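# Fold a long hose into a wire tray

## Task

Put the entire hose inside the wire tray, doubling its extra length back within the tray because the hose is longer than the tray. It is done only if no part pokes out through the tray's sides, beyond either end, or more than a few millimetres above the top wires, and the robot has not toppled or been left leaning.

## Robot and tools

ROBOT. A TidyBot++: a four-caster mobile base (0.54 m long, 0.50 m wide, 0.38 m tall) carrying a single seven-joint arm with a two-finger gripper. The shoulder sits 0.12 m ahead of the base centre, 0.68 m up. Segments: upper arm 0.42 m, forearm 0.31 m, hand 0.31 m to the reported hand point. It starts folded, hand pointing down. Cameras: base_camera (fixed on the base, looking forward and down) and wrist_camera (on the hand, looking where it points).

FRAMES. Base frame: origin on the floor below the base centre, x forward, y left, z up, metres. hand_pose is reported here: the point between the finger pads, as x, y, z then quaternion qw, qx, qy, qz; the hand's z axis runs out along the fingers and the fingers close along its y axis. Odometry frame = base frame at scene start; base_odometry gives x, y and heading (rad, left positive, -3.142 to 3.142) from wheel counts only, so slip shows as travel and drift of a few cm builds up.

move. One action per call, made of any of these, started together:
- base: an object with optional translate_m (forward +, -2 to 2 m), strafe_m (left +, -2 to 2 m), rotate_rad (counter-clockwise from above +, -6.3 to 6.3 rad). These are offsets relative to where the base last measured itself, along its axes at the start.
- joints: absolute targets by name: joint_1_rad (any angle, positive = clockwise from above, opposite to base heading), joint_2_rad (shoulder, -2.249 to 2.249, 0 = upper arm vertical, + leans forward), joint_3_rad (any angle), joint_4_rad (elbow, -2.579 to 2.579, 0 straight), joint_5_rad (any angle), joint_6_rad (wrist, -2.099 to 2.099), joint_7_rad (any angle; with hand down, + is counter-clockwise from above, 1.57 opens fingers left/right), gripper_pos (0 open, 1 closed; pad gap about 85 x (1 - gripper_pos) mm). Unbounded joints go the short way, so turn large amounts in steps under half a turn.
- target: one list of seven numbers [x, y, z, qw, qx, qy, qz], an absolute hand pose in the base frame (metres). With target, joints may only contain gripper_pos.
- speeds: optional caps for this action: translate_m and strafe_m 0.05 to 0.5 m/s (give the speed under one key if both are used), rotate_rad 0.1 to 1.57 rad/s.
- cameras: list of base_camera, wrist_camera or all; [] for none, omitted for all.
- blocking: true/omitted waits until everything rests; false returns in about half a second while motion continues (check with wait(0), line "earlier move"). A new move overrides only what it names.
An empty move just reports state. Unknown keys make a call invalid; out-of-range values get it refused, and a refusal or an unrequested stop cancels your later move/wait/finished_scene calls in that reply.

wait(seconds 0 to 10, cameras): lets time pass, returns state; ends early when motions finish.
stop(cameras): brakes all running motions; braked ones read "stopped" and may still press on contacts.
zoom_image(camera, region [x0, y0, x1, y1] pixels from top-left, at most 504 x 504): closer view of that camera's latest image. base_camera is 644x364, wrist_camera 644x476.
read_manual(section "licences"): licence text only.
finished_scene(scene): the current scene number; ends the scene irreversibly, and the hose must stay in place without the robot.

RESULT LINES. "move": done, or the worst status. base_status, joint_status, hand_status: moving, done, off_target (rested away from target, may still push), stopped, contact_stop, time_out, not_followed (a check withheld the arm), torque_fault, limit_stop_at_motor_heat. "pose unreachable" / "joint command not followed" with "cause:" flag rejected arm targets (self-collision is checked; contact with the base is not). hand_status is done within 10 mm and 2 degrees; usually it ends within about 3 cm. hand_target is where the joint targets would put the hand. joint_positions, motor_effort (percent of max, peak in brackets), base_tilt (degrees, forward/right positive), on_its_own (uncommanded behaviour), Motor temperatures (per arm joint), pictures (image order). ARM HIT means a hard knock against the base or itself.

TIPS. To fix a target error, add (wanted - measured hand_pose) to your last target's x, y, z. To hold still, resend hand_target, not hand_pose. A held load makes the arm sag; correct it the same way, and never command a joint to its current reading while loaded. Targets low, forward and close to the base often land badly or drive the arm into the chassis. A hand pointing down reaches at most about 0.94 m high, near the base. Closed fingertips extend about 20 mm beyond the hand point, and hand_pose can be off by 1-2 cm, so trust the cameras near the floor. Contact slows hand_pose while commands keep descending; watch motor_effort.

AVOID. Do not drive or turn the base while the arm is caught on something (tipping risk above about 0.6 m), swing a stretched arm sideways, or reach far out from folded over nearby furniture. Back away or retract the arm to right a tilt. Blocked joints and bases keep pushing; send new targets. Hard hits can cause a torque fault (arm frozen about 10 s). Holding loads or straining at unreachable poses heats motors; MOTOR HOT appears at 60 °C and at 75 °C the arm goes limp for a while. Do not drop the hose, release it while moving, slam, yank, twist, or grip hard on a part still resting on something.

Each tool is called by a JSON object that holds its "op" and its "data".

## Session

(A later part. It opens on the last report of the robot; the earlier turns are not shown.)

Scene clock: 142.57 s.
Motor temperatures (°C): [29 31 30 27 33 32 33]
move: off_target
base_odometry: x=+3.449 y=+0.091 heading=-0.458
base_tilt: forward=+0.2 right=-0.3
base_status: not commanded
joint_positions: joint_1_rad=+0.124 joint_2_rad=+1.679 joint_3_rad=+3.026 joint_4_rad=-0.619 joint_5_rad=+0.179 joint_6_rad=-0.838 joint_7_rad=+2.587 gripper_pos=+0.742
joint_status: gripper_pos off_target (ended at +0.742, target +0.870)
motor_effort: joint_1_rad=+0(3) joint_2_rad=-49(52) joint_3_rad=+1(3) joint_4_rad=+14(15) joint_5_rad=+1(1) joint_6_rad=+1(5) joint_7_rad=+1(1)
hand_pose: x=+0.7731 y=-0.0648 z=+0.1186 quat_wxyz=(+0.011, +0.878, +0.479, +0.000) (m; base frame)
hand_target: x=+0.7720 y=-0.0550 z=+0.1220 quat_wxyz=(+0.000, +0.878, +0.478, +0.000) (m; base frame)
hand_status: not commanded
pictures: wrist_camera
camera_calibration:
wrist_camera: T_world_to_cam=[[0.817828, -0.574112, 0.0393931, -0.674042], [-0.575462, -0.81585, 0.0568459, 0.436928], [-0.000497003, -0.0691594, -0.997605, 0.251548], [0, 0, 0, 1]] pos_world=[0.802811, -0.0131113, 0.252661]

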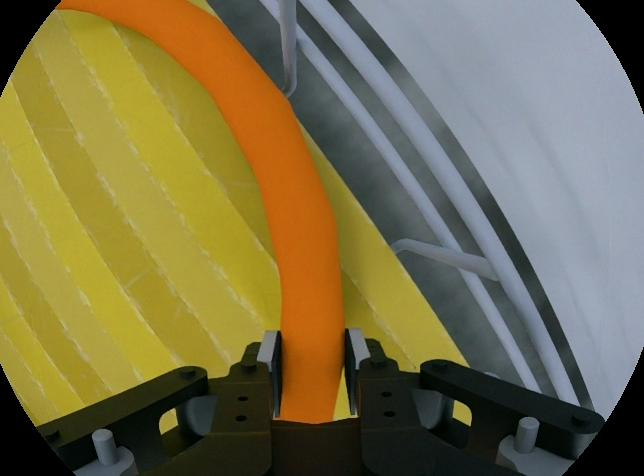

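{"op": "move", "data": {"joints": {"gripper_pos": 0}, "cameras": []}}

{"op": "move", "data": {"target": [0.772, -0.055, 0.34, 0, 0.878, 0.478, 0], "cameras": []}}

{"op": "move", "data": {"target": [0.45, -0.0, 0.58, 0, 0.70, 0.714, 0], "base": {"translate_m": -0.15}}}

Scene clock: 146.10 s.
Motor temperatures (°C): [29 31 30 27 33 32 33]
move: done
base_odometry: x=+3.449 y=+0.091 heading=-0.458
base_tilt: forward=+0.2 right=-0.3
base_status: not commanded
joint_positions: joint_1_rad=+0.123 joint_2_rad=+1.686 joint_3_rad=+3.026 joint_4_rad=-0.621 joint_5_rad=+0.179 joint_6_rad=-0.839 joint_7_rad=+2.587 gripper_pos=+0.000
joint_status: all done
motor_effort: joint_1_rad=+0(2) joint_2_rad=-53(55) joint_3_rad=-1(2) joint_4_rad=+15(18) joint_5_rad=+0(2) joint_6_rad=+1(4) joint_7_rad=+0(1)
hand_pose: x=+0.7683 y=-0.0635 z=+0.1139 quat_wxyz=(+0.008, +0.878, +0.479, -0.004) (m; base frame)
hand_target: x=+0.7720 y=-0.0550 z=+0.1220 quat_wxyz=(+0.000, +0.878, +0.478, +0.000) (m; base frame)
hand_status: not commanded
pictures: none
No camera images: "cameras" was empty.

Scene clock: 147.90 s.
Motor temperatures (°C): [29 31 30 27 33 32 33]
move: off_target
base_odometry: x=+3.449 y=+0.091 heading=-0.458
base_tilt: forward=+0.2 right=-0.3
base_status: not commanded
joint_positions: joint_1_rad=+0.126 joint_2_rad=+1.257 joint_3_rad=+3.010 joint_4_rad=-0.930 joint_5_rad=+0.179 joint_6_rad=-0.921 joint_7_rad=+2.587 gripper_pos=+0.000
joint_status: not commanded
motor_effort: joint_1_rad=+0(1) joint_2_rad=-51(57) joint_3_rad=-1(2) joint_4_rad=+16(16) joint_5_rad=+0(1) joint_6_rad=+0(1) joint_7_rad=-1(1)
hand_pose: x=+0.7868 y=-0.0551 z=+0.3228 quat_wxyz=(+0.020, +0.869, +0.494, +0.013) (m; base frame)
hand_target: x=+0.7720 y=-0.0550 z=+0.3400 quat_wxyz=(+0.000, +0.878, +0.478, +0.000) (m; base frame)
hand_status: off_target (0.023 m and 3.4 deg from the pose sent, 0.226 m and 1.0 deg at the start)
pictures: none
No camera images: "cameras" was empty.

Scene clock: 150.27 s.
Motor temperatures (°C): [29 31 30 27 33 32 33]
move: off_target
base_odometry: x=+3.314 y=+0.157 heading=-0.458
base_tilt: forward=+0.2 right=-0.3
base_status: done
joint_positions: joint_1_rad=+0.194 joint_2_rad=+0.264 joint_3_rad=+2.911 joint_4_rad=-2.032 joint_5_rad=+0.152 joint_6_rad=-0.921 joint_7_rad=+3.020 gripper_pos=+0.000
joint_status: not commanded
motor_effort: joint_1_rad=+0(3) joint_2_rad=-22(53) joint_3_rad=+1(3) joint_4_rad=+13(16) joint_5_rad=+0(1) joint_6_rad=-1(1) joint_7_rad=-1(1)
hand_pose: x=+0.4411 y=-0.0202 z=+0.5720 quat_wxyz=(+0.001, +0.705, +0.708, -0.044) (m; base frame)
hand_target: x=+0.4500 y=+0.0000 z=+0.5800 quat_wxyz=(+0.000, +0.700, +0.714, +0.000) (m; base frame)
hand_status: off_target (0.023 m and 5.1 deg from the pose sent, 0.427 m and 32.0 deg at the start)
pictures: base_camera, wrist_camera
camera_calibration:
wrist_camera: T_world_to_cam=[[0.998628, -0.0357611, -0.0382601, -0.419313], [-0.0312847, -0.993238, 0.1118, -0.0186295], [-0.0419995, -0.11045, -0.992994, 0.721638], [0, 0, 0, 1]] pos_world=[0.448464, 0.0462061, 0.702622]

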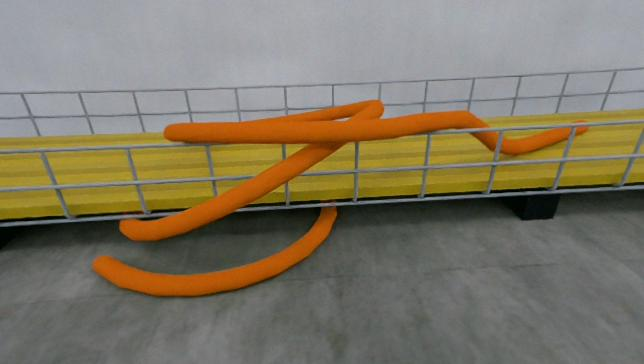

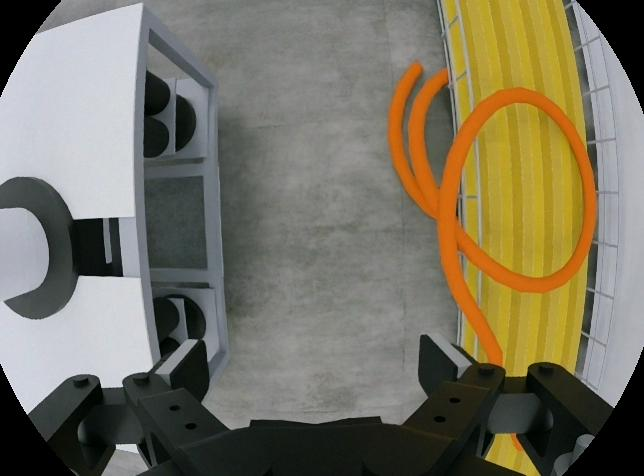

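{"op": "move", "data": {"target": [0.51, 0.22, 0.17, 0.213, 0.796, 0.547, 0.147], "joints": {"gripper_pos": 0.25}}}

Scene clock: 161.33 s.
Motor temperatures (°C): [29 31 30 27 33 32 33]
move: off_target
base_odometry: x=+3.314 y=+0.157 heading=-0.458
base_tilt: forward=+0.2 right=-0.4
base_status: not commanded
joint_positions: joint_1_rad=-1.210 joint_2_rad=+1.474 joint_3_rad=+3.600 joint_4_rad=-1.908 joint_5_rad=-0.121 joint_6_rad=+0.183 joint_7_rad=+1.854 gripper_pos=+0.250
joint_status: all done
motor_effort: joint_1_rad=+0(2) joint_2_rad=-34(38) joint_3_rad=+10(10) joint_4_rad=-3(15) joint_5_rad=-1(1) joint_6_rad=+0(1) joint_7_rad=+0(1)
hand_pose: x=+0.4880 y=+0.2027 z=+0.1658 quat_wxyz=(+0.219, +0.769, +0.594, +0.093) (m; base frame)
hand_target: x=+0.5100 y=+0.2200 z=+0.1700 quat_wxyz=(+0.213, +0.796, +0.547, +0.147) (m; base frame)
hand_status: off_target (0.028 m and 8.8 deg from the pose sent, 0.473 m and 39.2 deg at the start)
pictures: base_camera, wrist_camera
camera_calibration:
wrist_camera: T_world_to_cam=[[0.851829, -0.23224, 0.469523, -0.446432], [-0.33165, -0.93292, 0.140244, 0.379282], [0.405457, -0.275181, -0.871711, 0.139783], [0, 0, 0, 1]] pos_world=[0.449396, 0.288626, 0.278269]

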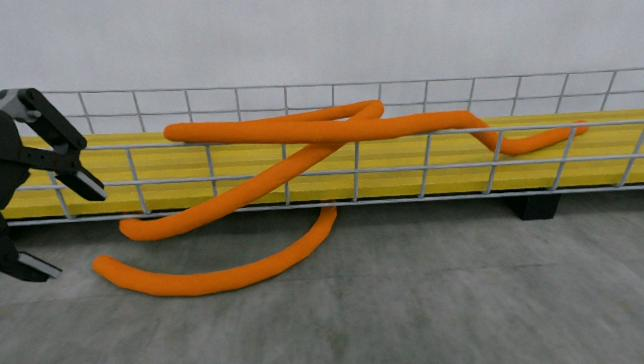

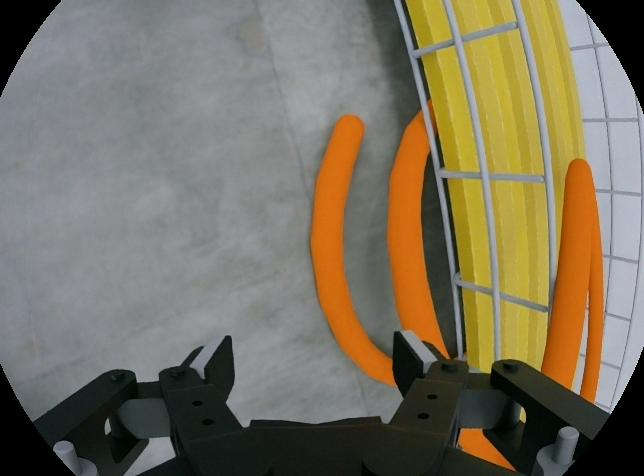

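{"op": "move", "data": {"target": [0.575, 0.225, 0.045, 0.213, 0.796, 0.547, 0.147]}}

Scene clock: 164.30 s.
Motor temperatures (°C): [29 31 30 27 33 32 33]
move: off_target
base_odometry: x=+3.314 y=+0.157 heading=-0.458
base_tilt: forward=+0.2 right=-0.4
base_status: not commanded
joint_positions: joint_1_rad=-1.131 joint_2_rad=+1.778 joint_3_rad=+3.645 joint_4_rad=-1.471 joint_5_rad=-0.122 joint_6_rad=+0.171 joint_7_rad=+1.732 gripper_pos=+0.250
joint_status: not commanded
motor_effort: joint_1_rad=+0(1) joint_2_rad=-37(39) joint_3_rad=+11(11) joint_4_rad=+0(3) joint_5_rad=-1(1) joint_6_rad=+1(1) joint_7_rad=-1(1)
hand_pose: x=+0.5676 y=+0.2450 z=+0.0433 quat_wxyz=(+0.199, +0.772, +0.583, +0.157) (m; base frame)
hand_target: x=+0.5750 y=+0.2250 z=+0.0450 quat_wxyz=(+0.213, +0.796, +0.547, +0.147) (m; base frame)
hand_status: off_target (0.021 m and 5.3 deg from the pose sent, 0.151 m and 8.8 deg at the start)
pictures: base_camera, wrist_camera
camera_calibration:
wrist_camera: T_world_to_cam=[[0.815649, -0.2769, 0.507979, -0.41704], [-0.327504, -0.944787, 0.0108591, 0.468492], [0.476926, -0.175222, -0.861301, -0.0531225], [0, 0, 0, 1]] pos_world=[0.518927, 0.317838, 0.161006]

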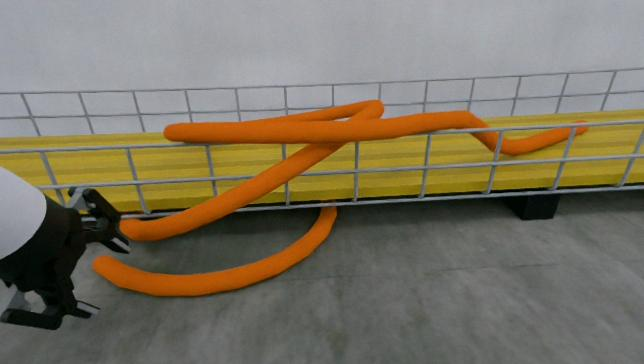

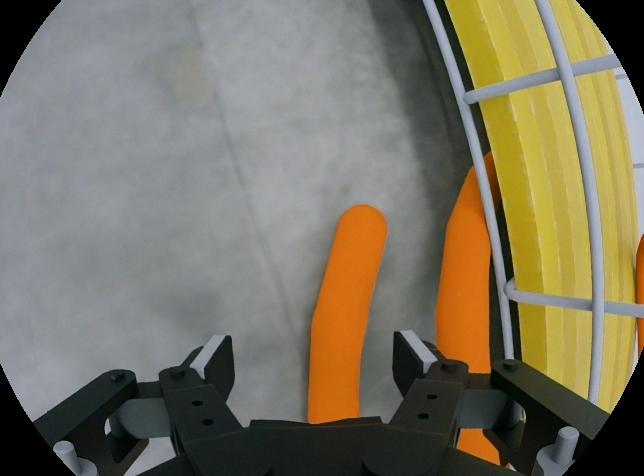

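{"op": "move", "data": {"joints": {"gripper_pos":0.87}}}

Scene clock: 169.70 s.
Motor temperatures (°C): [29 31 30 27 33 32 33]
move: done
base_odometry: x=+3.314 y=+0.157 heading=-0.458
base_tilt: forward=+0.2 right=-0.4
base_status: not commanded
joint_positions: joint_1_rad=-1.131 joint_2_rad=+1.778 joint_3_rad=+3.645 joint_4_rad=-1.469 joint_5_rad=-0.122 joint_6_rad=+0.171 joint_7_rad=+1.731 gripper_pos=+0.870
joint_status: all done
motor_effort: joint_1_rad=+0(0) joint_2_rad=-38(38) joint_3_rad=+11(11) joint_4_rad=-1(1) joint_5_rad=-1(1) joint_6_rad=+1(1) joint_7_rad=-1(1)
hand_pose: x=+0.5680 y=+0.2457 z=+0.0433 quat_wxyz=(+0.199, +0.772, +0.582, +0.158) (m; base frame)
hand_target: x=+0.5750 y=+0.2250 z=+0.0450 quat_wxyz=(+0.213, +0.796, +0.547, +0.147) (m; base frame)
hand_status: not commanded
pictures: base_camera, wrist_camera
camera_calibration:
wrist_camera: T_world_to_cam=[[0.815139, -0.278066, 0.508161, -0.416632], [-0.327948, -0.944651, 0.00914646, 0.469572], [0.477492, -0.174106, -0.861213, -0.05376], [0, 0, 0, 1]] pos_world=[0.519278, 0.31837, 0.161122]

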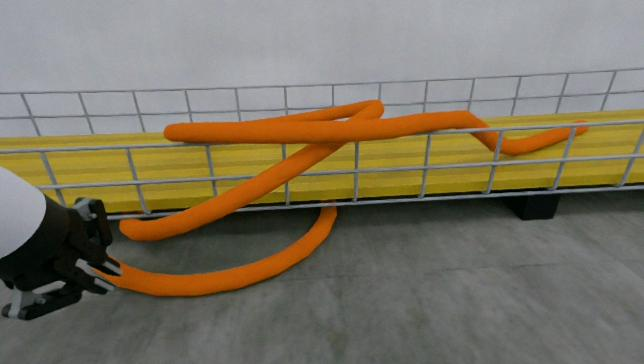

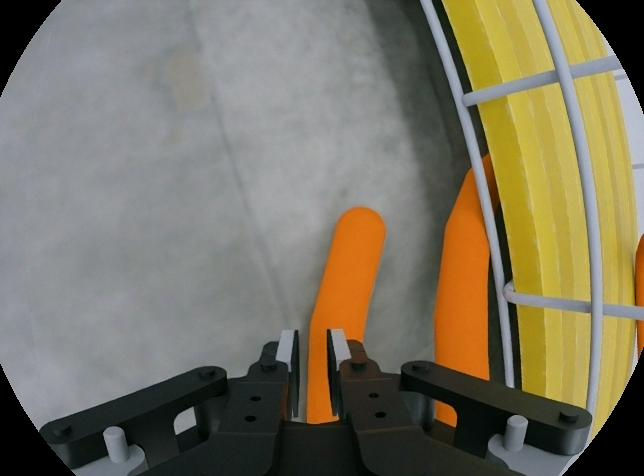

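{"op": "move", "data": {"joints": {"gripper_pos":0.25}, "cameras": []}}

{"op": "move", "data": {"target": [0.592,0.218,0.024,0.213,0.796,0.547,0.147], "cameras": ["wrist_camera"]}}

{"op": "move", "data": {"joints": {"gripper_pos":0.87}}}

Scene clock: 172.07 s.
Motor temperatures (°C): [29 31 30 27 33 32 33]
move: done
base_odometry: x=+3.314 y=+0.157 heading=-0.458
base_tilt: forward=+0.2 right=-0.4
base_status: not commanded
joint_positions: joint_1_rad=-1.131 joint_2_rad=+1.778 joint_3_rad=+3.645 joint_4_rad=-1.469 joint_5_rad=-0.122 joint_6_rad=+0.171 joint_7_rad=+1.731 gripper_pos=+0.250
joint_status: all done
motor_effort: joint_1_rad=+0(0) joint_2_rad=-38(38) joint_3_rad=+9(11) joint_4_rad=-1(1) joint_5_rad=-1(1) joint_6_rad=+1(1) joint_7_rad=-1(1)
hand_pose: x=+0.5680 y=+0.2458 z=+0.0433 quat_wxyz=(+0.199, +0.772, +0.582, +0.158) (m; base frame)
hand_target: x=+0.5750 y=+0.2250 z=+0.0450 quat_wxyz=(+0.213, +0.796, +0.547, +0.147) (m; base frame)
hand_status: not commanded
pictures: none
No camera images: "cameras" was empty.

Scene clock: 172.93 s.
Motor temperatures (°C): [29 31 30 27 33 32 33]
move: off_target
base_odometry: x=+3.314 y=+0.157 heading=-0.458
base_tilt: forward=+0.2 right=-0.4
base_status: not commanded
joint_positions: joint_1_rad=-1.090 joint_2_rad=+1.816 joint_3_rad=+3.661 joint_4_rad=-1.380 joint_5_rad=-0.122 joint_6_rad=+0.155 joint_7_rad=+1.716 gripper_pos=+0.250
joint_status: not commanded
motor_effort: joint_1_rad=+1(1) joint_2_rad=-36(39) joint_3_rad=+11(12) joint_4_rad=+0(2) joint_5_rad=+0(1) joint_6_rad=+1(1) joint_7_rad=-1(1)
hand_pose: x=+0.5925 y=+0.2499 z=+0.0297 quat_wxyz=(+0.195, +0.778, +0.572, +0.172) (m; base frame)
hand_target: x=+0.5920 y=+0.2180 z=+0.0240 quat_wxyz=(+0.213, +0.796, +0.547, +0.147) (m; base frame)
hand_status: off_target (0.032 m and 5.0 deg from the pose sent, 0.041 m and 5.3 deg at the start)
pictures: wrist_camera
camera_calibration:
wrist_camera: T_world_to_cam=[[0.801437, -0.304247, 0.514911, -0.414062], [-0.341651, -0.939536, -0.0233817, 0.489513], [0.490891, -0.157181, -0.856925, -0.0887583], [0, 0, 0, 1]] pos_world=[0.542657, 0.319987, 0.148591]

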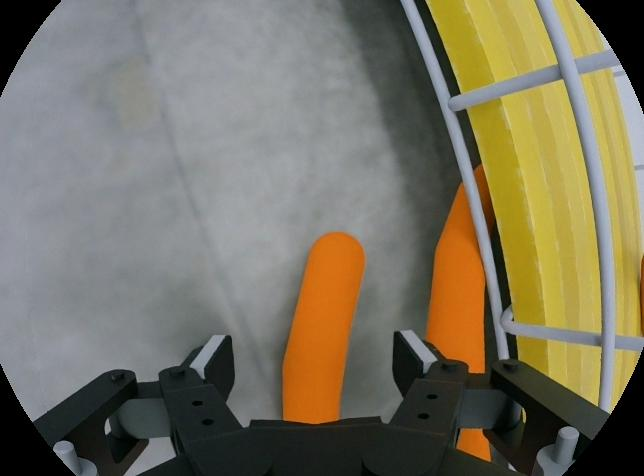

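Scene clock: 173.83 s.
Motor temperatures (°C): [29 31 30 27 33 32 33]
move: off_target
base_odometry: x=+3.314 y=+0.157 heading=-0.458
base_tilt: forward=+0.2 right=-0.4
base_status: not commanded
joint_positions: joint_1_rad=-1.087 joint_2_rad=+1.822 joint_3_rad=+3.670 joint_4_rad=-1.379 joint_5_rad=-0.122 joint_6_rad=+0.153 joint_7_rad=+1.714 gripper_pos=+0.770
joint_status: gripper_pos off_target (ended at +0.770, target +0.870)
motor_effort: joint_1_rad=+0(1) joint_2_rad=-37(39) joint_3_rad=+10(11) joint_4_rad=+0(1) joint_5_rad=+0(1) joint_6_rad=+1(1) joint_7_rad=+0(1)
hand_pose: x=+0.5953 y=+0.2433 z=+0.0293 quat_wxyz=(+0.200, +0.778, +0.572, +0.170) (m; base frame)
hand_target: x=+0.5920 y=+0.2180 z=+0.0240 quat_wxyz=(+0.213, +0.796, +0.547, +0.147) (m; base frame)
hand_status: not commanded
pictures: base_camera, wrist_camera
camera_calibration:
wrist_camera: T_world_to_cam=[[0.798396, -0.30233, 0.52073, -0.416955], [-0.344807, -0.938533, -0.0162355, 0.485706], [0.493631, -0.166589, -0.853567, -0.0910501], [0, 0, 0, 1]] pos_world=[0.545315, 0.314625, 0.147289]

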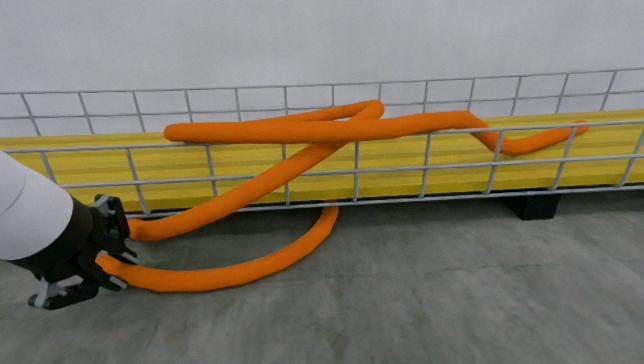

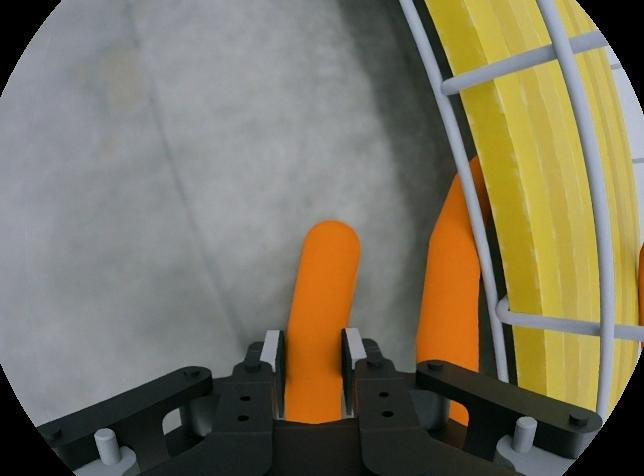

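{"op": "move", "data": {"target": [0.51,0.2,0.16,0.213,0.796,0.547,0.147], "cameras": []}}

{"op": "move", "data": {"target": [0.45,0.15,0.33,0,0.70,0.714,0]}}

Scene clock: 176.43 s.
Motor temperatures (°C): [29 31 30 27 33 32 33]
move: off_target
base_odometry: x=+3.314 y=+0.157 heading=-0.458
base_tilt: forward=+0.2 right=-0.4
base_status: not commanded
joint_positions: joint_1_rad=-1.163 joint_2_rad=+1.555 joint_3_rad=+3.609 joint_4_rad=-1.898 joint_5_rad=-0.153 joint_6_rad=+0.262 joint_7_rad=+1.781 gripper_pos=+0.773
joint_status: not commanded
motor_effort: joint_1_rad=+0(1) joint_2_rad=-34(39) joint_3_rad=+10(12) joint_4_rad=-5(5) joint_5_rad=-2(2) joint_6_rad=-1(1) joint_7_rad=-1(1)
hand_pose: x=+0.5024 y=+0.1691 z=+0.1433 quat_wxyz=(+0.227, +0.797, +0.549, +0.109) (m; base frame)
hand_target: x=+0.5100 y=+0.2000 z=+0.1600 quat_wxyz=(+0.213, +0.796, +0.547, +0.147) (m; base frame)
hand_status: off_target (0.036 m and 4.6 deg from the pose sent, 0.162 m and 4.7 deg at the start)
pictures: none
No camera images: "cameras" was empty.

Scene clock: 178.87 s.
Motor temperatures (°C): [29 31 30 27 33 32 33]
move: off_target
base_odometry: x=+3.314 y=+0.157 heading=-0.458
base_tilt: forward=+0.2 right=-0.4
base_status: not commanded
joint_positions: joint_1_rad=-0.342 joint_2_rad=+0.929 joint_3_rad=+3.043 joint_4_rad=-2.114 joint_5_rad=+0.540 joint_6_rad=-0.094 joint_7_rad=+2.073 gripper_pos=+0.773
joint_status: not commanded
motor_effort: joint_1_rad=-1(2) joint_2_rad=-35(37) joint_3_rad=-2(10) joint_4_rad=+1(5) joint_5_rad=+0(2) joint_6_rad=+0(1) joint_7_rad=+0(2)
hand_pose: x=+0.4571 y=+0.1605 z=+0.3119 quat_wxyz=(-0.011, +0.752, +0.659, +0.015) (m; base frame)
hand_target: x=+0.4500 y=+0.1500 z=+0.3300 quat_wxyz=(+0.000, +0.700, +0.714, +0.000) (m; base frame)
hand_status: off_target (0.022 m and 8.9 deg from the pose sent, 0.195 m and 36.4 deg at the start)
pictures: base_camera, wrist_camera
camera_calibration:
wrist_camera: T_world_to_cam=[[0.985178, -0.17018, 0.0215189, -0.429719], [-0.170412, -0.985328, 0.00943121, 0.284714], [0.0195982, -0.0129585, -0.999724, 0.442261], [0, 0, 0, 1]] pos_world=[0.463201, 0.213138, 0.448701]

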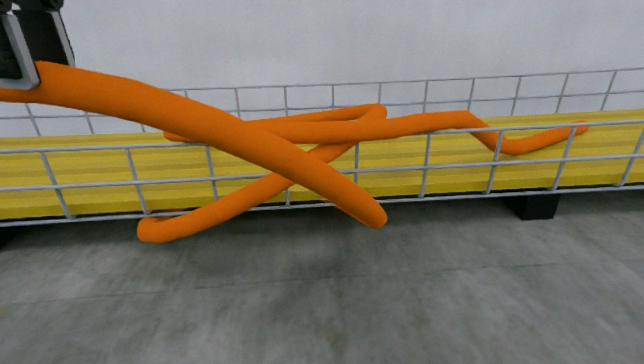

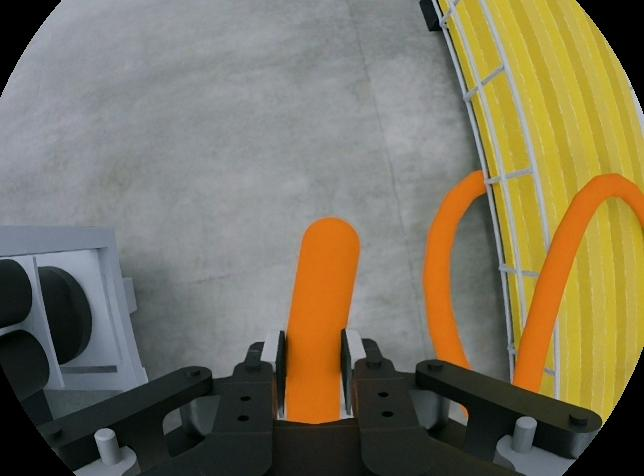

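{"op": "move", "data": {"base": {"strafe_m":-0.5}, "target": [0.47,-0.05,0.36,0,0.70,0.714,0], "speeds": {"strafe_m":0.2}}}

Scene clock: 183.57 s.
Motor temperatures (°C): [29 31 30 27 33 32 33]
move: off_target
base_odometry: x=+3.093 y=-0.291 heading=-0.459
base_tilt: forward=+0.2 right=-0.4
base_status: done
joint_positions: joint_1_rad=+0.305 joint_2_rad=+0.860 joint_3_rad=+2.887 joint_4_rad=-2.154 joint_5_rad=+0.691 joint_6_rad=-0.177 joint_7_rad=+2.499 gripper_pos=+0.802
joint_status: not commanded
motor_effort: joint_1_rad=+3(3) joint_2_rad=-33(35) joint_3_rad=+2(3) joint_4_rad=+4(4) joint_5_rad=+0(1) joint_6_rad=-3(3) joint_7_rad=-1(2)
hand_pose: x=+0.4791 y=-0.0172 z=+0.3429 quat_wxyz=(-0.023, +0.740, +0.672, +0.033) (m; base frame)
hand_target: x=+0.4700 y=-0.0500 z=+0.3600 quat_wxyz=(+0.000, +0.700, +0.714, +0.000) (m; base frame)
hand_status: off_target (0.038 m and 8.1 deg from the pose sent, 0.216 m and 8.9 deg at the start)
pictures: base_camera, wrist_camera
camera_calibration:
wrist_camera: T_world_to_cam=[[0.990119, -0.137664, 0.0266849, -0.485879], [-0.136773, -0.99006, -0.0327676, 0.111377], [0.0309306, 0.0287941, -0.999107, 0.465623], [0, 0, 0, 1]] pos_world=[0.481909, 0.0299744, 0.481822]

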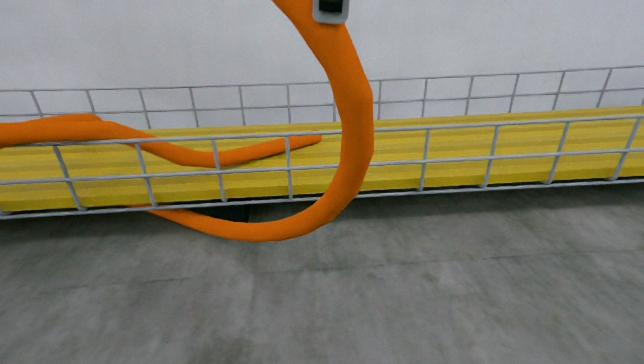

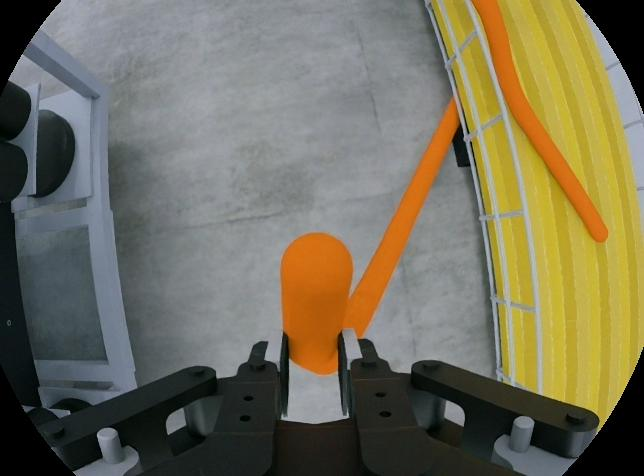

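{"op": "move", "data": {"base": {"strafe_m":-0.35}, "speeds": {"strafe_m":0.15}}}

Scene clock: 187.33 s.
Motor temperatures (°C): [29 31 30 27 33 32 33]
move: done
base_odometry: x=+2.938 y=-0.605 heading=-0.459
base_tilt: forward=+0.2 right=-0.4
base_status: done
joint_positions: joint_1_rad=+0.312 joint_2_rad=+0.859 joint_3_rad=+2.880 joint_4_rad=-2.156 joint_5_rad=+0.692 joint_6_rad=-0.185 joint_7_rad=+2.500 gripper_pos=+0.804
joint_status: not commanded
motor_effort: joint_1_rad=+1(5) joint_2_rad=-33(35) joint_3_rad=-1(3) joint_4_rad=+3(5) joint_5_rad=+0(1) joint_6_rad=-1(4) joint_7_rad=-1(2)
hand_pose: x=+0.4767 y=-0.0177 z=+0.3438 quat_wxyz=(-0.025, +0.740, +0.672, +0.031) (m; base frame)
hand_target: x=+0.4700 y=-0.0500 z=+0.3600 quat_wxyz=(+0.000, +0.700, +0.714, +0.000) (m; base frame)
hand_status: not commanded
pictures: base_camera, wrist_camera
camera_calibration:
wrist_camera: T_world_to_cam=[[0.990289, -0.137386, 0.0212588, -0.481761], [-0.136664, -0.99009, -0.0323227, 0.110363], [0.0254888, 0.0291035, -0.999251, 0.469287], [0, 0, 0, 1]] pos_world=[0.480204, 0.0294241, 0.482745]

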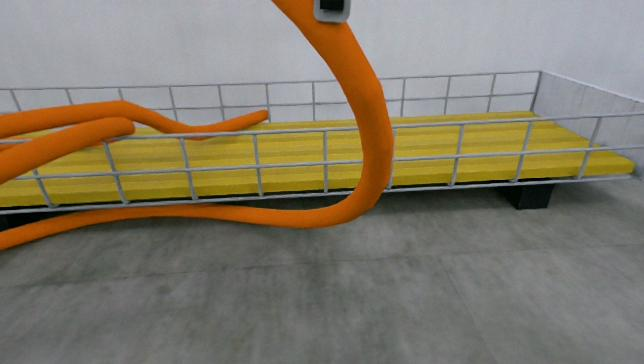

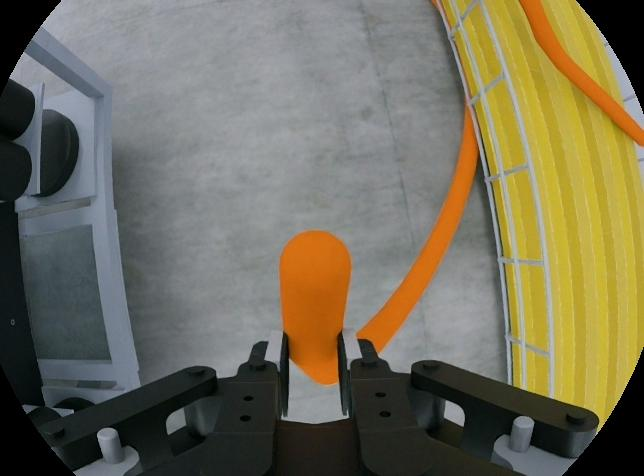

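{"op": "move", "data": {"base": {"translate_m":0.1}, "target": [0.58,0.0,0.38,0,0.70,0.714,0], "speeds": {"translate_m":0.15}}}

{"op": "move", "data": {"target": [0.70,0.07,0.33,0,0.70,0.714,0]}}

Scene clock: 193.13 s.
Motor temperatures (°C): [29 31 30 27 33 32 33]
move: off_target
base_odometry: x=+3.027 y=-0.650 heading=-0.459
base_tilt: forward=+0.2 right=-0.4
base_status: done
joint_positions: joint_1_rad=+0.241 joint_2_rad=+0.876 joint_3_rad=+2.817 joint_4_rad=-1.841 joint_5_rad=+0.572 joint_6_rad=-0.522 joint_7_rad=+2.657 gripper_pos=+0.804
joint_status: not commanded
motor_effort: joint_1_rad=+0(2) joint_2_rad=-40(41) joint_3_rad=-3(4) joint_4_rad=+13(14) joint_5_rad=+1(2) joint_6_rad=+4(4) joint_7_rad=+0(2)
hand_pose: x=+0.5691 y=-0.0182 z=+0.3688 quat_wxyz=(+0.009, +0.708, +0.706, -0.009) (m; base frame)
hand_target: x=+0.5800 y=+0.0000 z=+0.3800 quat_wxyz=(+0.000, +0.700, +0.714, +0.000) (m; base frame)
hand_status: off_target (0.024 m and 2.0 deg from the pose sent, 0.111 m and 8.1 deg at the start)
pictures: base_camera, wrist_camera
camera_calibration:
wrist_camera: T_world_to_cam=[[0.998837, -0.0431972, 0.0214366, -0.5771], [-0.0446382, -0.996402, 0.072049, 0.0323129], [0.0182471, -0.072922, -0.997171, 0.493339], [0, 0, 0, 1]] pos_world=[0.568869, 0.0432428, 0.501986]

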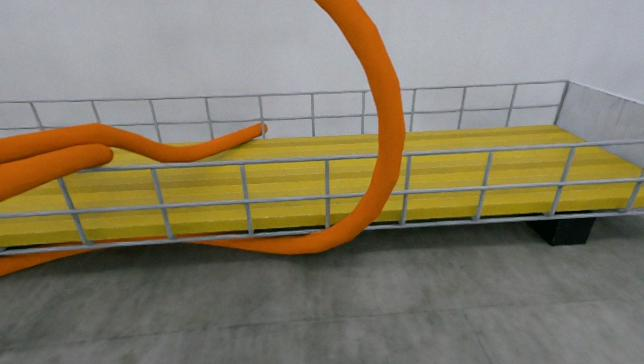

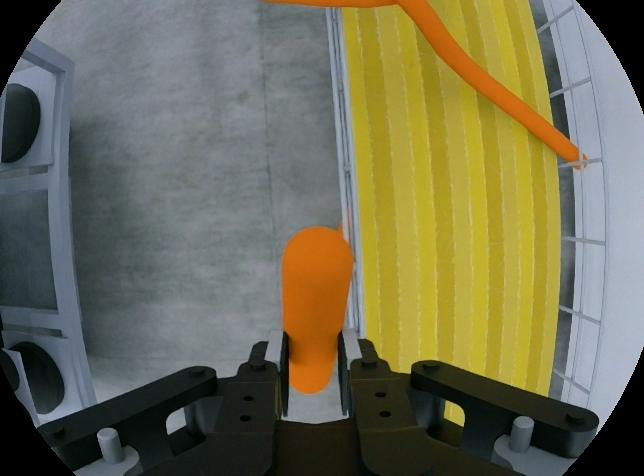

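Scene clock: 194.83 s.
Motor temperatures (°C): [29 31 30 27 33 32 33]
move: off_target
base_odometry: x=+3.027 y=-0.649 heading=-0.459
base_tilt: forward=+0.2 right=-0.4
base_status: not commanded
joint_positions: joint_1_rad=+0.056 joint_2_rad=+1.125 joint_3_rad=+2.846 joint_4_rad=-1.355 joint_5_rad=+0.442 joint_6_rad=-0.777 joint_7_rad=+2.709 gripper_pos=+0.804
joint_status: not commanded
motor_effort: joint_1_rad=-2(2) joint_2_rad=-47(47) joint_3_rad=-6(6) joint_4_rad=+19(19) joint_5_rad=+3(3) joint_6_rad=+10(10) joint_7_rad=+1(2)
hand_pose: x=+0.6752 y=+0.0448 z=+0.3198 quat_wxyz=(+0.000, +0.714, +0.700, -0.030) (m; base frame)
hand_target: x=+0.7000 y=+0.0700 z=+0.3300 quat_wxyz=(+0.000, +0.700, +0.714, +0.000) (m; base frame)
hand_status: off_target (0.037 m and 4.1 deg from the pose sent, 0.163 m and 2.0 deg at the start)
pictures: base_camera, wrist_camera
camera_calibration:
wrist_camera: T_world_to_cam=[[0.998018, -0.059779, -0.0196566, -0.664799], [-0.057732, -0.994086, 0.0919747, 0.105678], [-0.0250385, -0.0906576, -0.995567, 0.476714], [0, 0, 0, 1]] pos_world=[0.681518, 0.10853, 0.451814]

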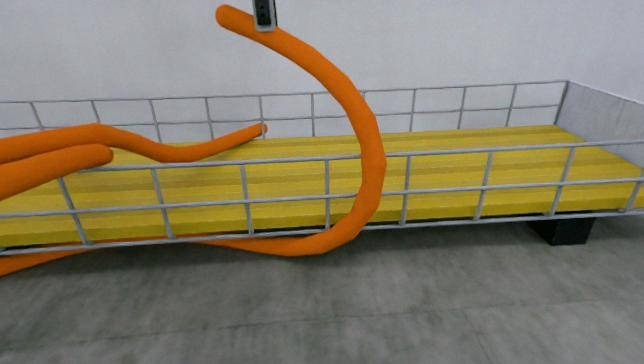

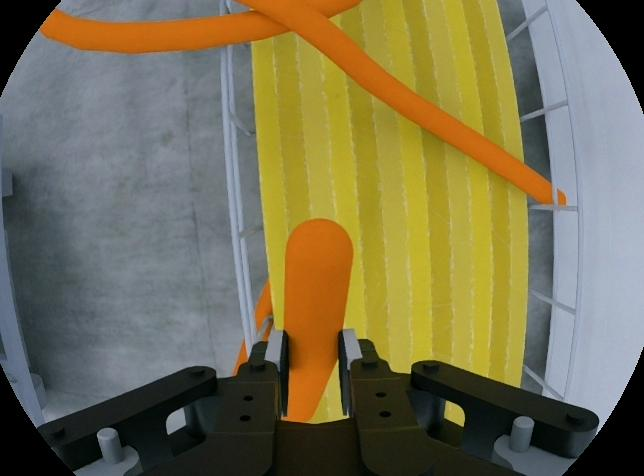

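{"op": "move", "data": {"base": {"translate_m":0.07}, "target": [0.725,0.09,0.26,0,0.70,0.714,0], "cameras": ["wrist_camera"]}}

{"op": "move", "data": {"target": [0.735,0.10,0.14,0,0.70,0.714,0]}}

Scene clock: 197.57 s.
Motor temperatures (°C): [29 31 30 27 33 32 33]
move: off_target
base_odometry: x=+3.090 y=-0.681 heading=-0.460
base_tilt: forward=+0.2 right=-0.4
base_status: done
joint_positions: joint_1_rad=-0.004 joint_2_rad=+1.296 joint_3_rad=+2.885 joint_4_rad=-1.189 joint_5_rad=+0.413 joint_6_rad=-0.819 joint_7_rad=+2.710 gripper_pos=+0.804
joint_status: not commanded
motor_effort: joint_1_rad=-2(4) joint_2_rad=-45(49) joint_3_rad=-4(7) joint_4_rad=+21(23) joint_5_rad=+4(5) joint_6_rad=+15(17) joint_7_rad=+3(4)
hand_pose: x=+0.6808 y=+0.0588 z=+0.2502 quat_wxyz=(-0.013, +0.718, +0.693, -0.057) (m; base frame)
hand_target: x=+0.7250 y=+0.0900 z=+0.2600 quat_wxyz=(+0.000, +0.700, +0.714, +0.000) (m; base frame)
hand_status: off_target (0.055 m and 7.4 deg from the pose sent, 0.090 m and 4.1 deg at the start)
pictures: wrist_camera
camera_calibration:
wrist_camera: T_world_to_cam=[[0.994223, -0.076817, -0.0749695, -0.653552], [-0.0679876, -0.991157, 0.113952, 0.12765], [-0.08306, -0.108197, -0.990654, 0.448122], [0, 0, 0, 1]] pos_world=[0.695676, 0.124803, 0.380391]

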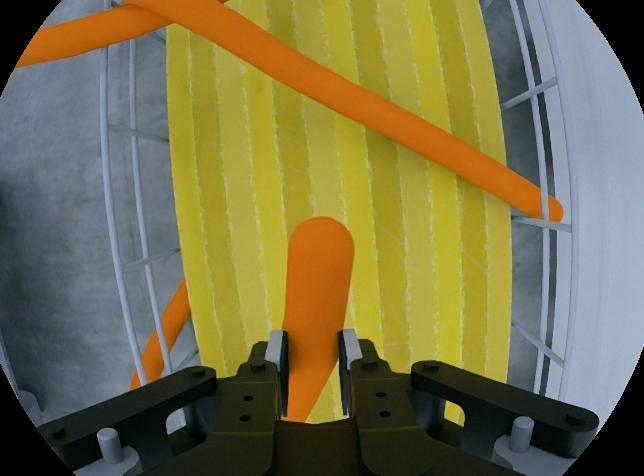

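Scene clock: 199.10 s.
Motor temperatures (°C): [29 31 30 27 33 32 33]
move: done
base_odometry: x=+3.090 y=-0.681 heading=-0.460
base_tilt: forward=+0.2 right=-0.4
base_status: not commanded
joint_positions: joint_1_rad=-0.073 joint_2_rad=+1.564 joint_3_rad=+2.906 joint_4_rad=-0.889 joint_5_rad=+0.404 joint_6_rad=-0.705 joint_7_rad=+2.770 gripper_pos=+0.870
joint_status: not commanded
on_its_own: gripper_pos moved +0.066 to your old target +0.870
motor_effort: joint_1_rad=+0(4) joint_2_rad=-50(51) joint_3_rad=-3(6) joint_4_rad=+12(23) joint_5_rad=+0(4) joint_6_rad=+0(19) joint_7_rad=+0(4)
hand_pose: x=+0.7414 y=+0.0971 z=+0.1404 quat_wxyz=(+0.016, +0.703, +0.711, +0.002) (m; base frame)
hand_target: x=+0.7350 y=+0.1000 z=+0.1400 quat_wxyz=(+0.000, +0.700, +0.714, +0.000) (m; base frame)
hand_status: done (0.007 m and 1.9 deg from the pose sent, 0.130 m and 7.4 deg at the start)
pictures: base_camera, wrist_camera
camera_calibration:
wrist_camera: T_world_to_cam=[[0.998544, -0.0267649, 0.0468395, -0.744258], [-0.0298415, -0.997355, 0.066269, 0.161245], [0.0449419, -0.0675703, -0.996702, 0.250459], [0, 0, 0, 1]] pos_world=[0.73673, 0.157822, 0.273808]

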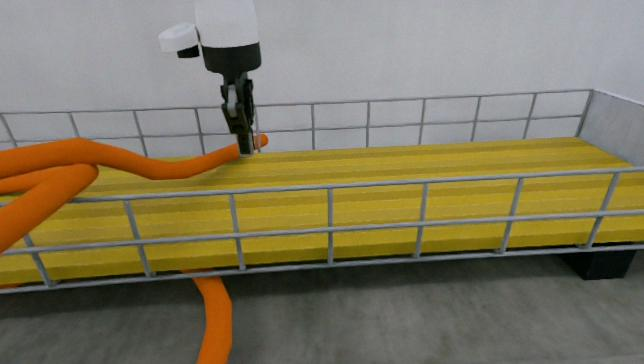

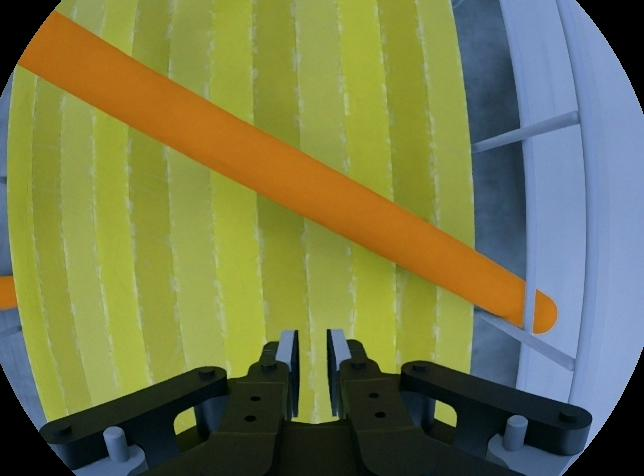

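{"op": "move", "data": {"base": {"translate_m":-0.07}, "target": [0.50,0.08,0.58,0,0.70,0.714,0]}}

Scene clock: 202.27 s.
Motor temperatures (°C): [29 31 30 27 33 32 33]
move: off_target
base_odometry: x=+3.027 y=-0.649 heading=-0.459
base_tilt: forward=+0.2 right=-0.4
base_status: done
joint_positions: joint_1_rad=+0.044 joint_2_rad=+0.396 joint_3_rad=+2.811 joint_4_rad=-1.856 joint_5_rad=+0.230 joint_6_rad=-0.876 joint_7_rad=+2.770 gripper_pos=+0.870
joint_status: not commanded
motor_effort: joint_1_rad=+0(5) joint_2_rad=-28(55) joint_3_rad=-2(4) joint_4_rad=+15(16) joint_5_rad=+0(1) joint_6_rad=+0(1) joint_7_rad=-1(1)
hand_pose: x=+0.5280 y=+0.0701 z=+0.5694 quat_wxyz=(+0.033, +0.695, +0.718, +0.007) (m; base frame)
hand_target: x=+0.5000 y=+0.0800 z=+0.5800 quat_wxyz=(+0.000, +0.700, +0.714, +0.000) (m; base frame)
hand_status: off_target (0.032 m and 4.0 deg from the pose sent, 0.502 m and 1.9 deg at the start)
pictures: base_camera, wrist_camera
camera_calibration:
wrist_camera: T_world_to_cam=[[0.996964, -0.00478361, 0.0777163, -0.570284], [-0.0112674, -0.996469, 0.0832062, 0.0800239], [0.0770438, -0.0838292, -0.993497, 0.668228], [0, 0, 0, 1]] pos_world=[0.517971, 0.13303, 0.701545]

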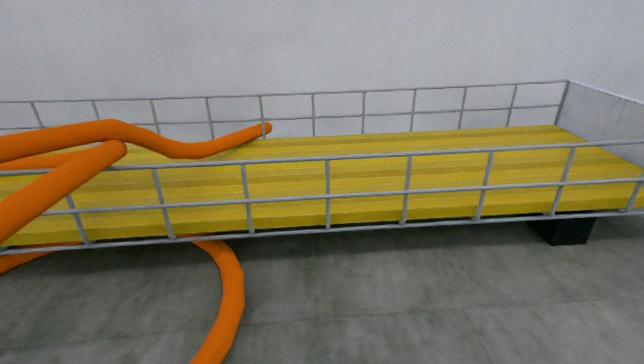

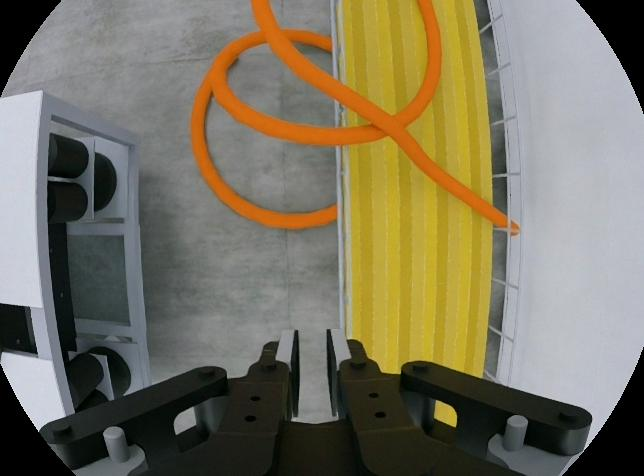

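{"op": "zoom_image", "data": {"camera": "wrist_camera", "region": [150, 0, 450, 260]}}

{"op": "move", "data": {"base": {"strafe_m":0.3}}}

Scaled by 1.680.

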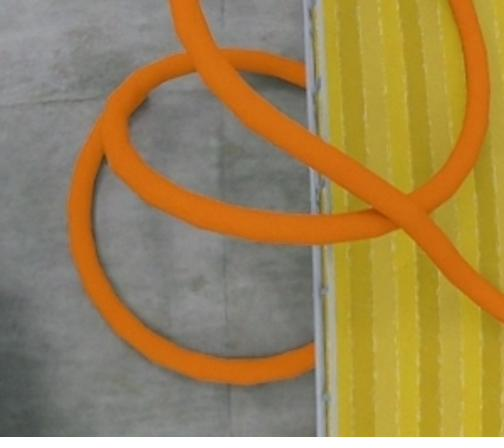

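Scene clock: 206.17 s.
Motor temperatures (°C): [29 31 30 27 33 32 33]
move: done
base_odometry: x=+3.161 y=-0.380 heading=-0.460
base_tilt: forward=+0.2 right=-0.4
base_status: done
joint_positions: joint_1_rad=+0.053 joint_2_rad=+0.395 joint_3_rad=+2.801 joint_4_rad=-1.858 joint_5_rad=+0.223 joint_6_rad=-0.879 joint_7_rad=+2.770 gripper_pos=+0.870
joint_status: not commanded
motor_effort: joint_1_rad=+0(3) joint_2_rad=-28(29) joint_3_rad=-2(3) joint_4_rad=+15(16) joint_5_rad=+0(1) joint_6_rad=+0(1) joint_7_rad=-1(1)
hand_pose: x=+0.5257 y=+0.0714 z=+0.5695 quat_wxyz=(+0.029, +0.696, +0.717, +0.007) (m; base frame)
hand_target: x=+0.5000 y=+0.0800 z=+0.5800 quat_wxyz=(+0.000, +0.700, +0.714, +0.000) (m; base frame)
hand_status: not commanded
pictures: base_camera, wrist_camera
camera_calibration:
wrist_camera: T_world_to_cam=[[0.997343, -0.00891208, 0.0722956, -0.564784], [-0.0144456, -0.996974, 0.0763829, 0.0869241], [0.0713961, -0.0772243, -0.994454, 0.671617], [0, 0, 0, 1]] pos_world=[0.516589, 0.133493, 0.702084]

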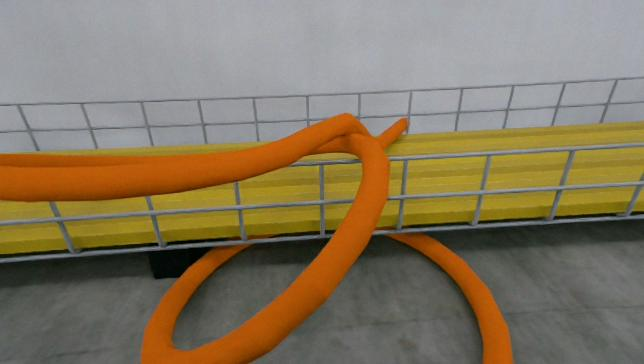

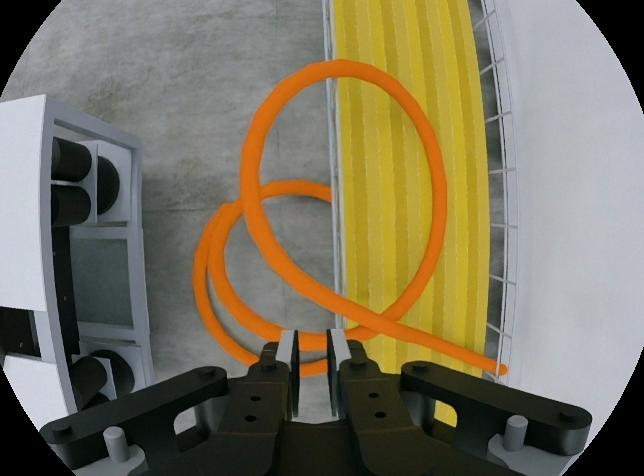

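{"op": "move", "data": {"base": {"translate_m":-0.25}, "target": [0.55,0.05,0.50,0,0.70,0.714,0]}}

{"op": "zoom_image", "data": {"camera": "wrist_camera", "region": [150, 0, 450, 330]}}

Scene clock: 210.70 s.
Motor temperatures (°C): [29 31 30 27 33 32 33]
move: off_target
base_odometry: x=+2.937 y=-0.269 heading=-0.460
base_tilt: forward=+0.2 right=-0.4
base_status: done
joint_positions: joint_1_rad=+0.131 joint_2_rad=+0.578 joint_3_rad=+2.781 joint_4_rad=-1.841 joint_5_rad=+0.229 joint_6_rad=-0.838 joint_7_rad=+2.770 gripper_pos=+0.870
joint_status: not commanded
motor_effort: joint_1_rad=+0(1) joint_2_rad=-32(34) joint_3_rad=-3(4) joint_4_rad=+12(15) joint_5_rad=+0(1) joint_6_rad=-1(1) joint_7_rad=+0(1)
hand_pose: x=+0.5239 y=+0.0551 z=+0.5010 quat_wxyz=(-0.030, +0.717, +0.696, -0.023) (m; base frame)
hand_target: x=+0.5500 y=+0.0500 z=+0.5000 quat_wxyz=(+0.000, +0.700, +0.714, +0.000) (m; base frame)
hand_status: off_target (0.027 m and 5.1 deg from the pose sent, 0.077 m and 3.5 deg at the start)
pictures: base_camera, wrist_camera
camera_calibration:
wrist_camera: T_world_to_cam=[[0.996134, -0.0689878, -0.0543929, -0.490786], [-0.0668098, -0.996927, 0.0408947, 0.12108], [-0.057047, -0.0371026, -0.997682, 0.66911], [0, 0, 0, 1]] pos_world=[0.535149, 0.111676, 0.635912]

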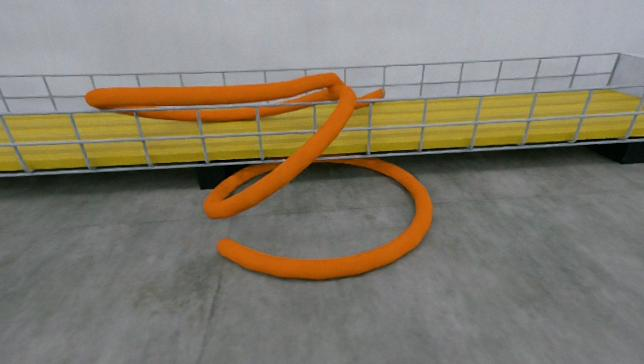

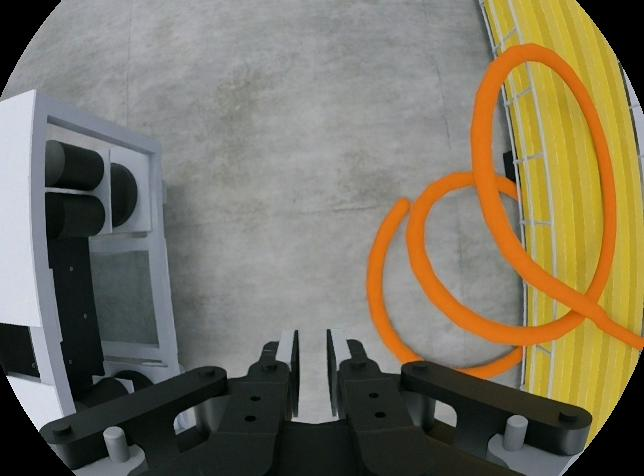

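Scaled by 1.527.

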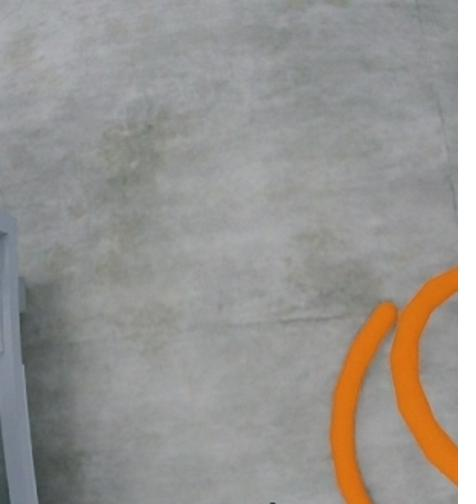

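{"op": "move", "data": {"joints": {"gripper_pos":0.3}, "target": [0.60,0.02,0.16,0,0.843,0.537,0]}}

Scene clock: 215.57 s.
Motor temperatures (°C): [29 31 30 27 33 32 33]
move: off_target
base_odometry: x=+2.937 y=-0.269 heading=-0.460
base_tilt: forward=+0.2 right=-0.4
base_status: not commanded
joint_positions: joint_1_rad=+0.062 joint_2_rad=+1.349 joint_3_rad=+2.996 joint_4_rad=-1.579 joint_5_rad=+0.431 joint_6_rad=-0.324 joint_7_rad=+2.290 gripper_pos=+0.300
joint_status: all done
motor_effort: joint_1_rad=+0(1) joint_2_rad=-41(45) joint_3_rad=-2(4) joint_4_rad=+4(13) joint_5_rad=+0(1) joint_6_rad=-1(1) joint_7_rad=-1(2)
hand_pose: x=+0.5719 y=+0.0208 z=+0.1617 quat_wxyz=(-0.026, +0.849, +0.527, -0.031) (m; base frame)
hand_target: x=+0.6000 y=+0.0200 z=+0.1600 quat_wxyz=(+0.000, +0.843, +0.537, +0.000) (m; base frame)
hand_status: off_target (0.028 m and 4.8 deg from the pose sent, 0.351 m and 23.7 deg at the start)
pictures: base_camera, wrist_camera
camera_calibration:
wrist_camera: T_world_to_cam=[[0.876745, -0.477861, -0.054466, -0.482608], [-0.473603, -0.877514, 0.0752919, 0.328525], [-0.0837738, -0.0402165, -0.995673, 0.347072], [0, 0, 0, 1]] pos_world=[0.60779, 0.0716238, 0.294549]

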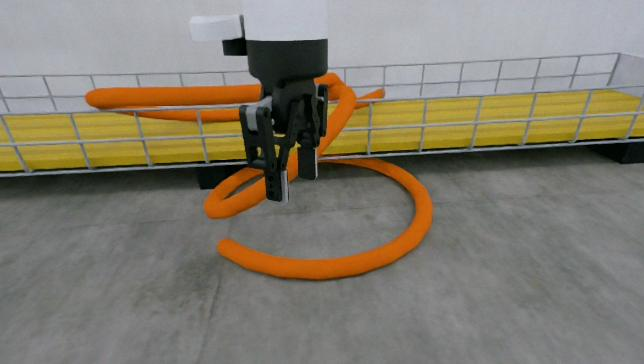

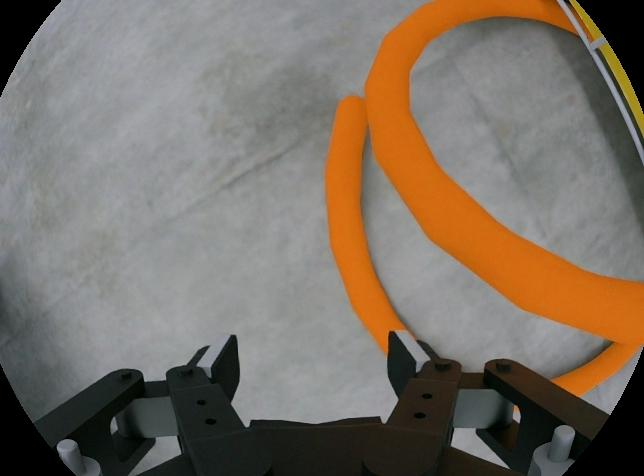

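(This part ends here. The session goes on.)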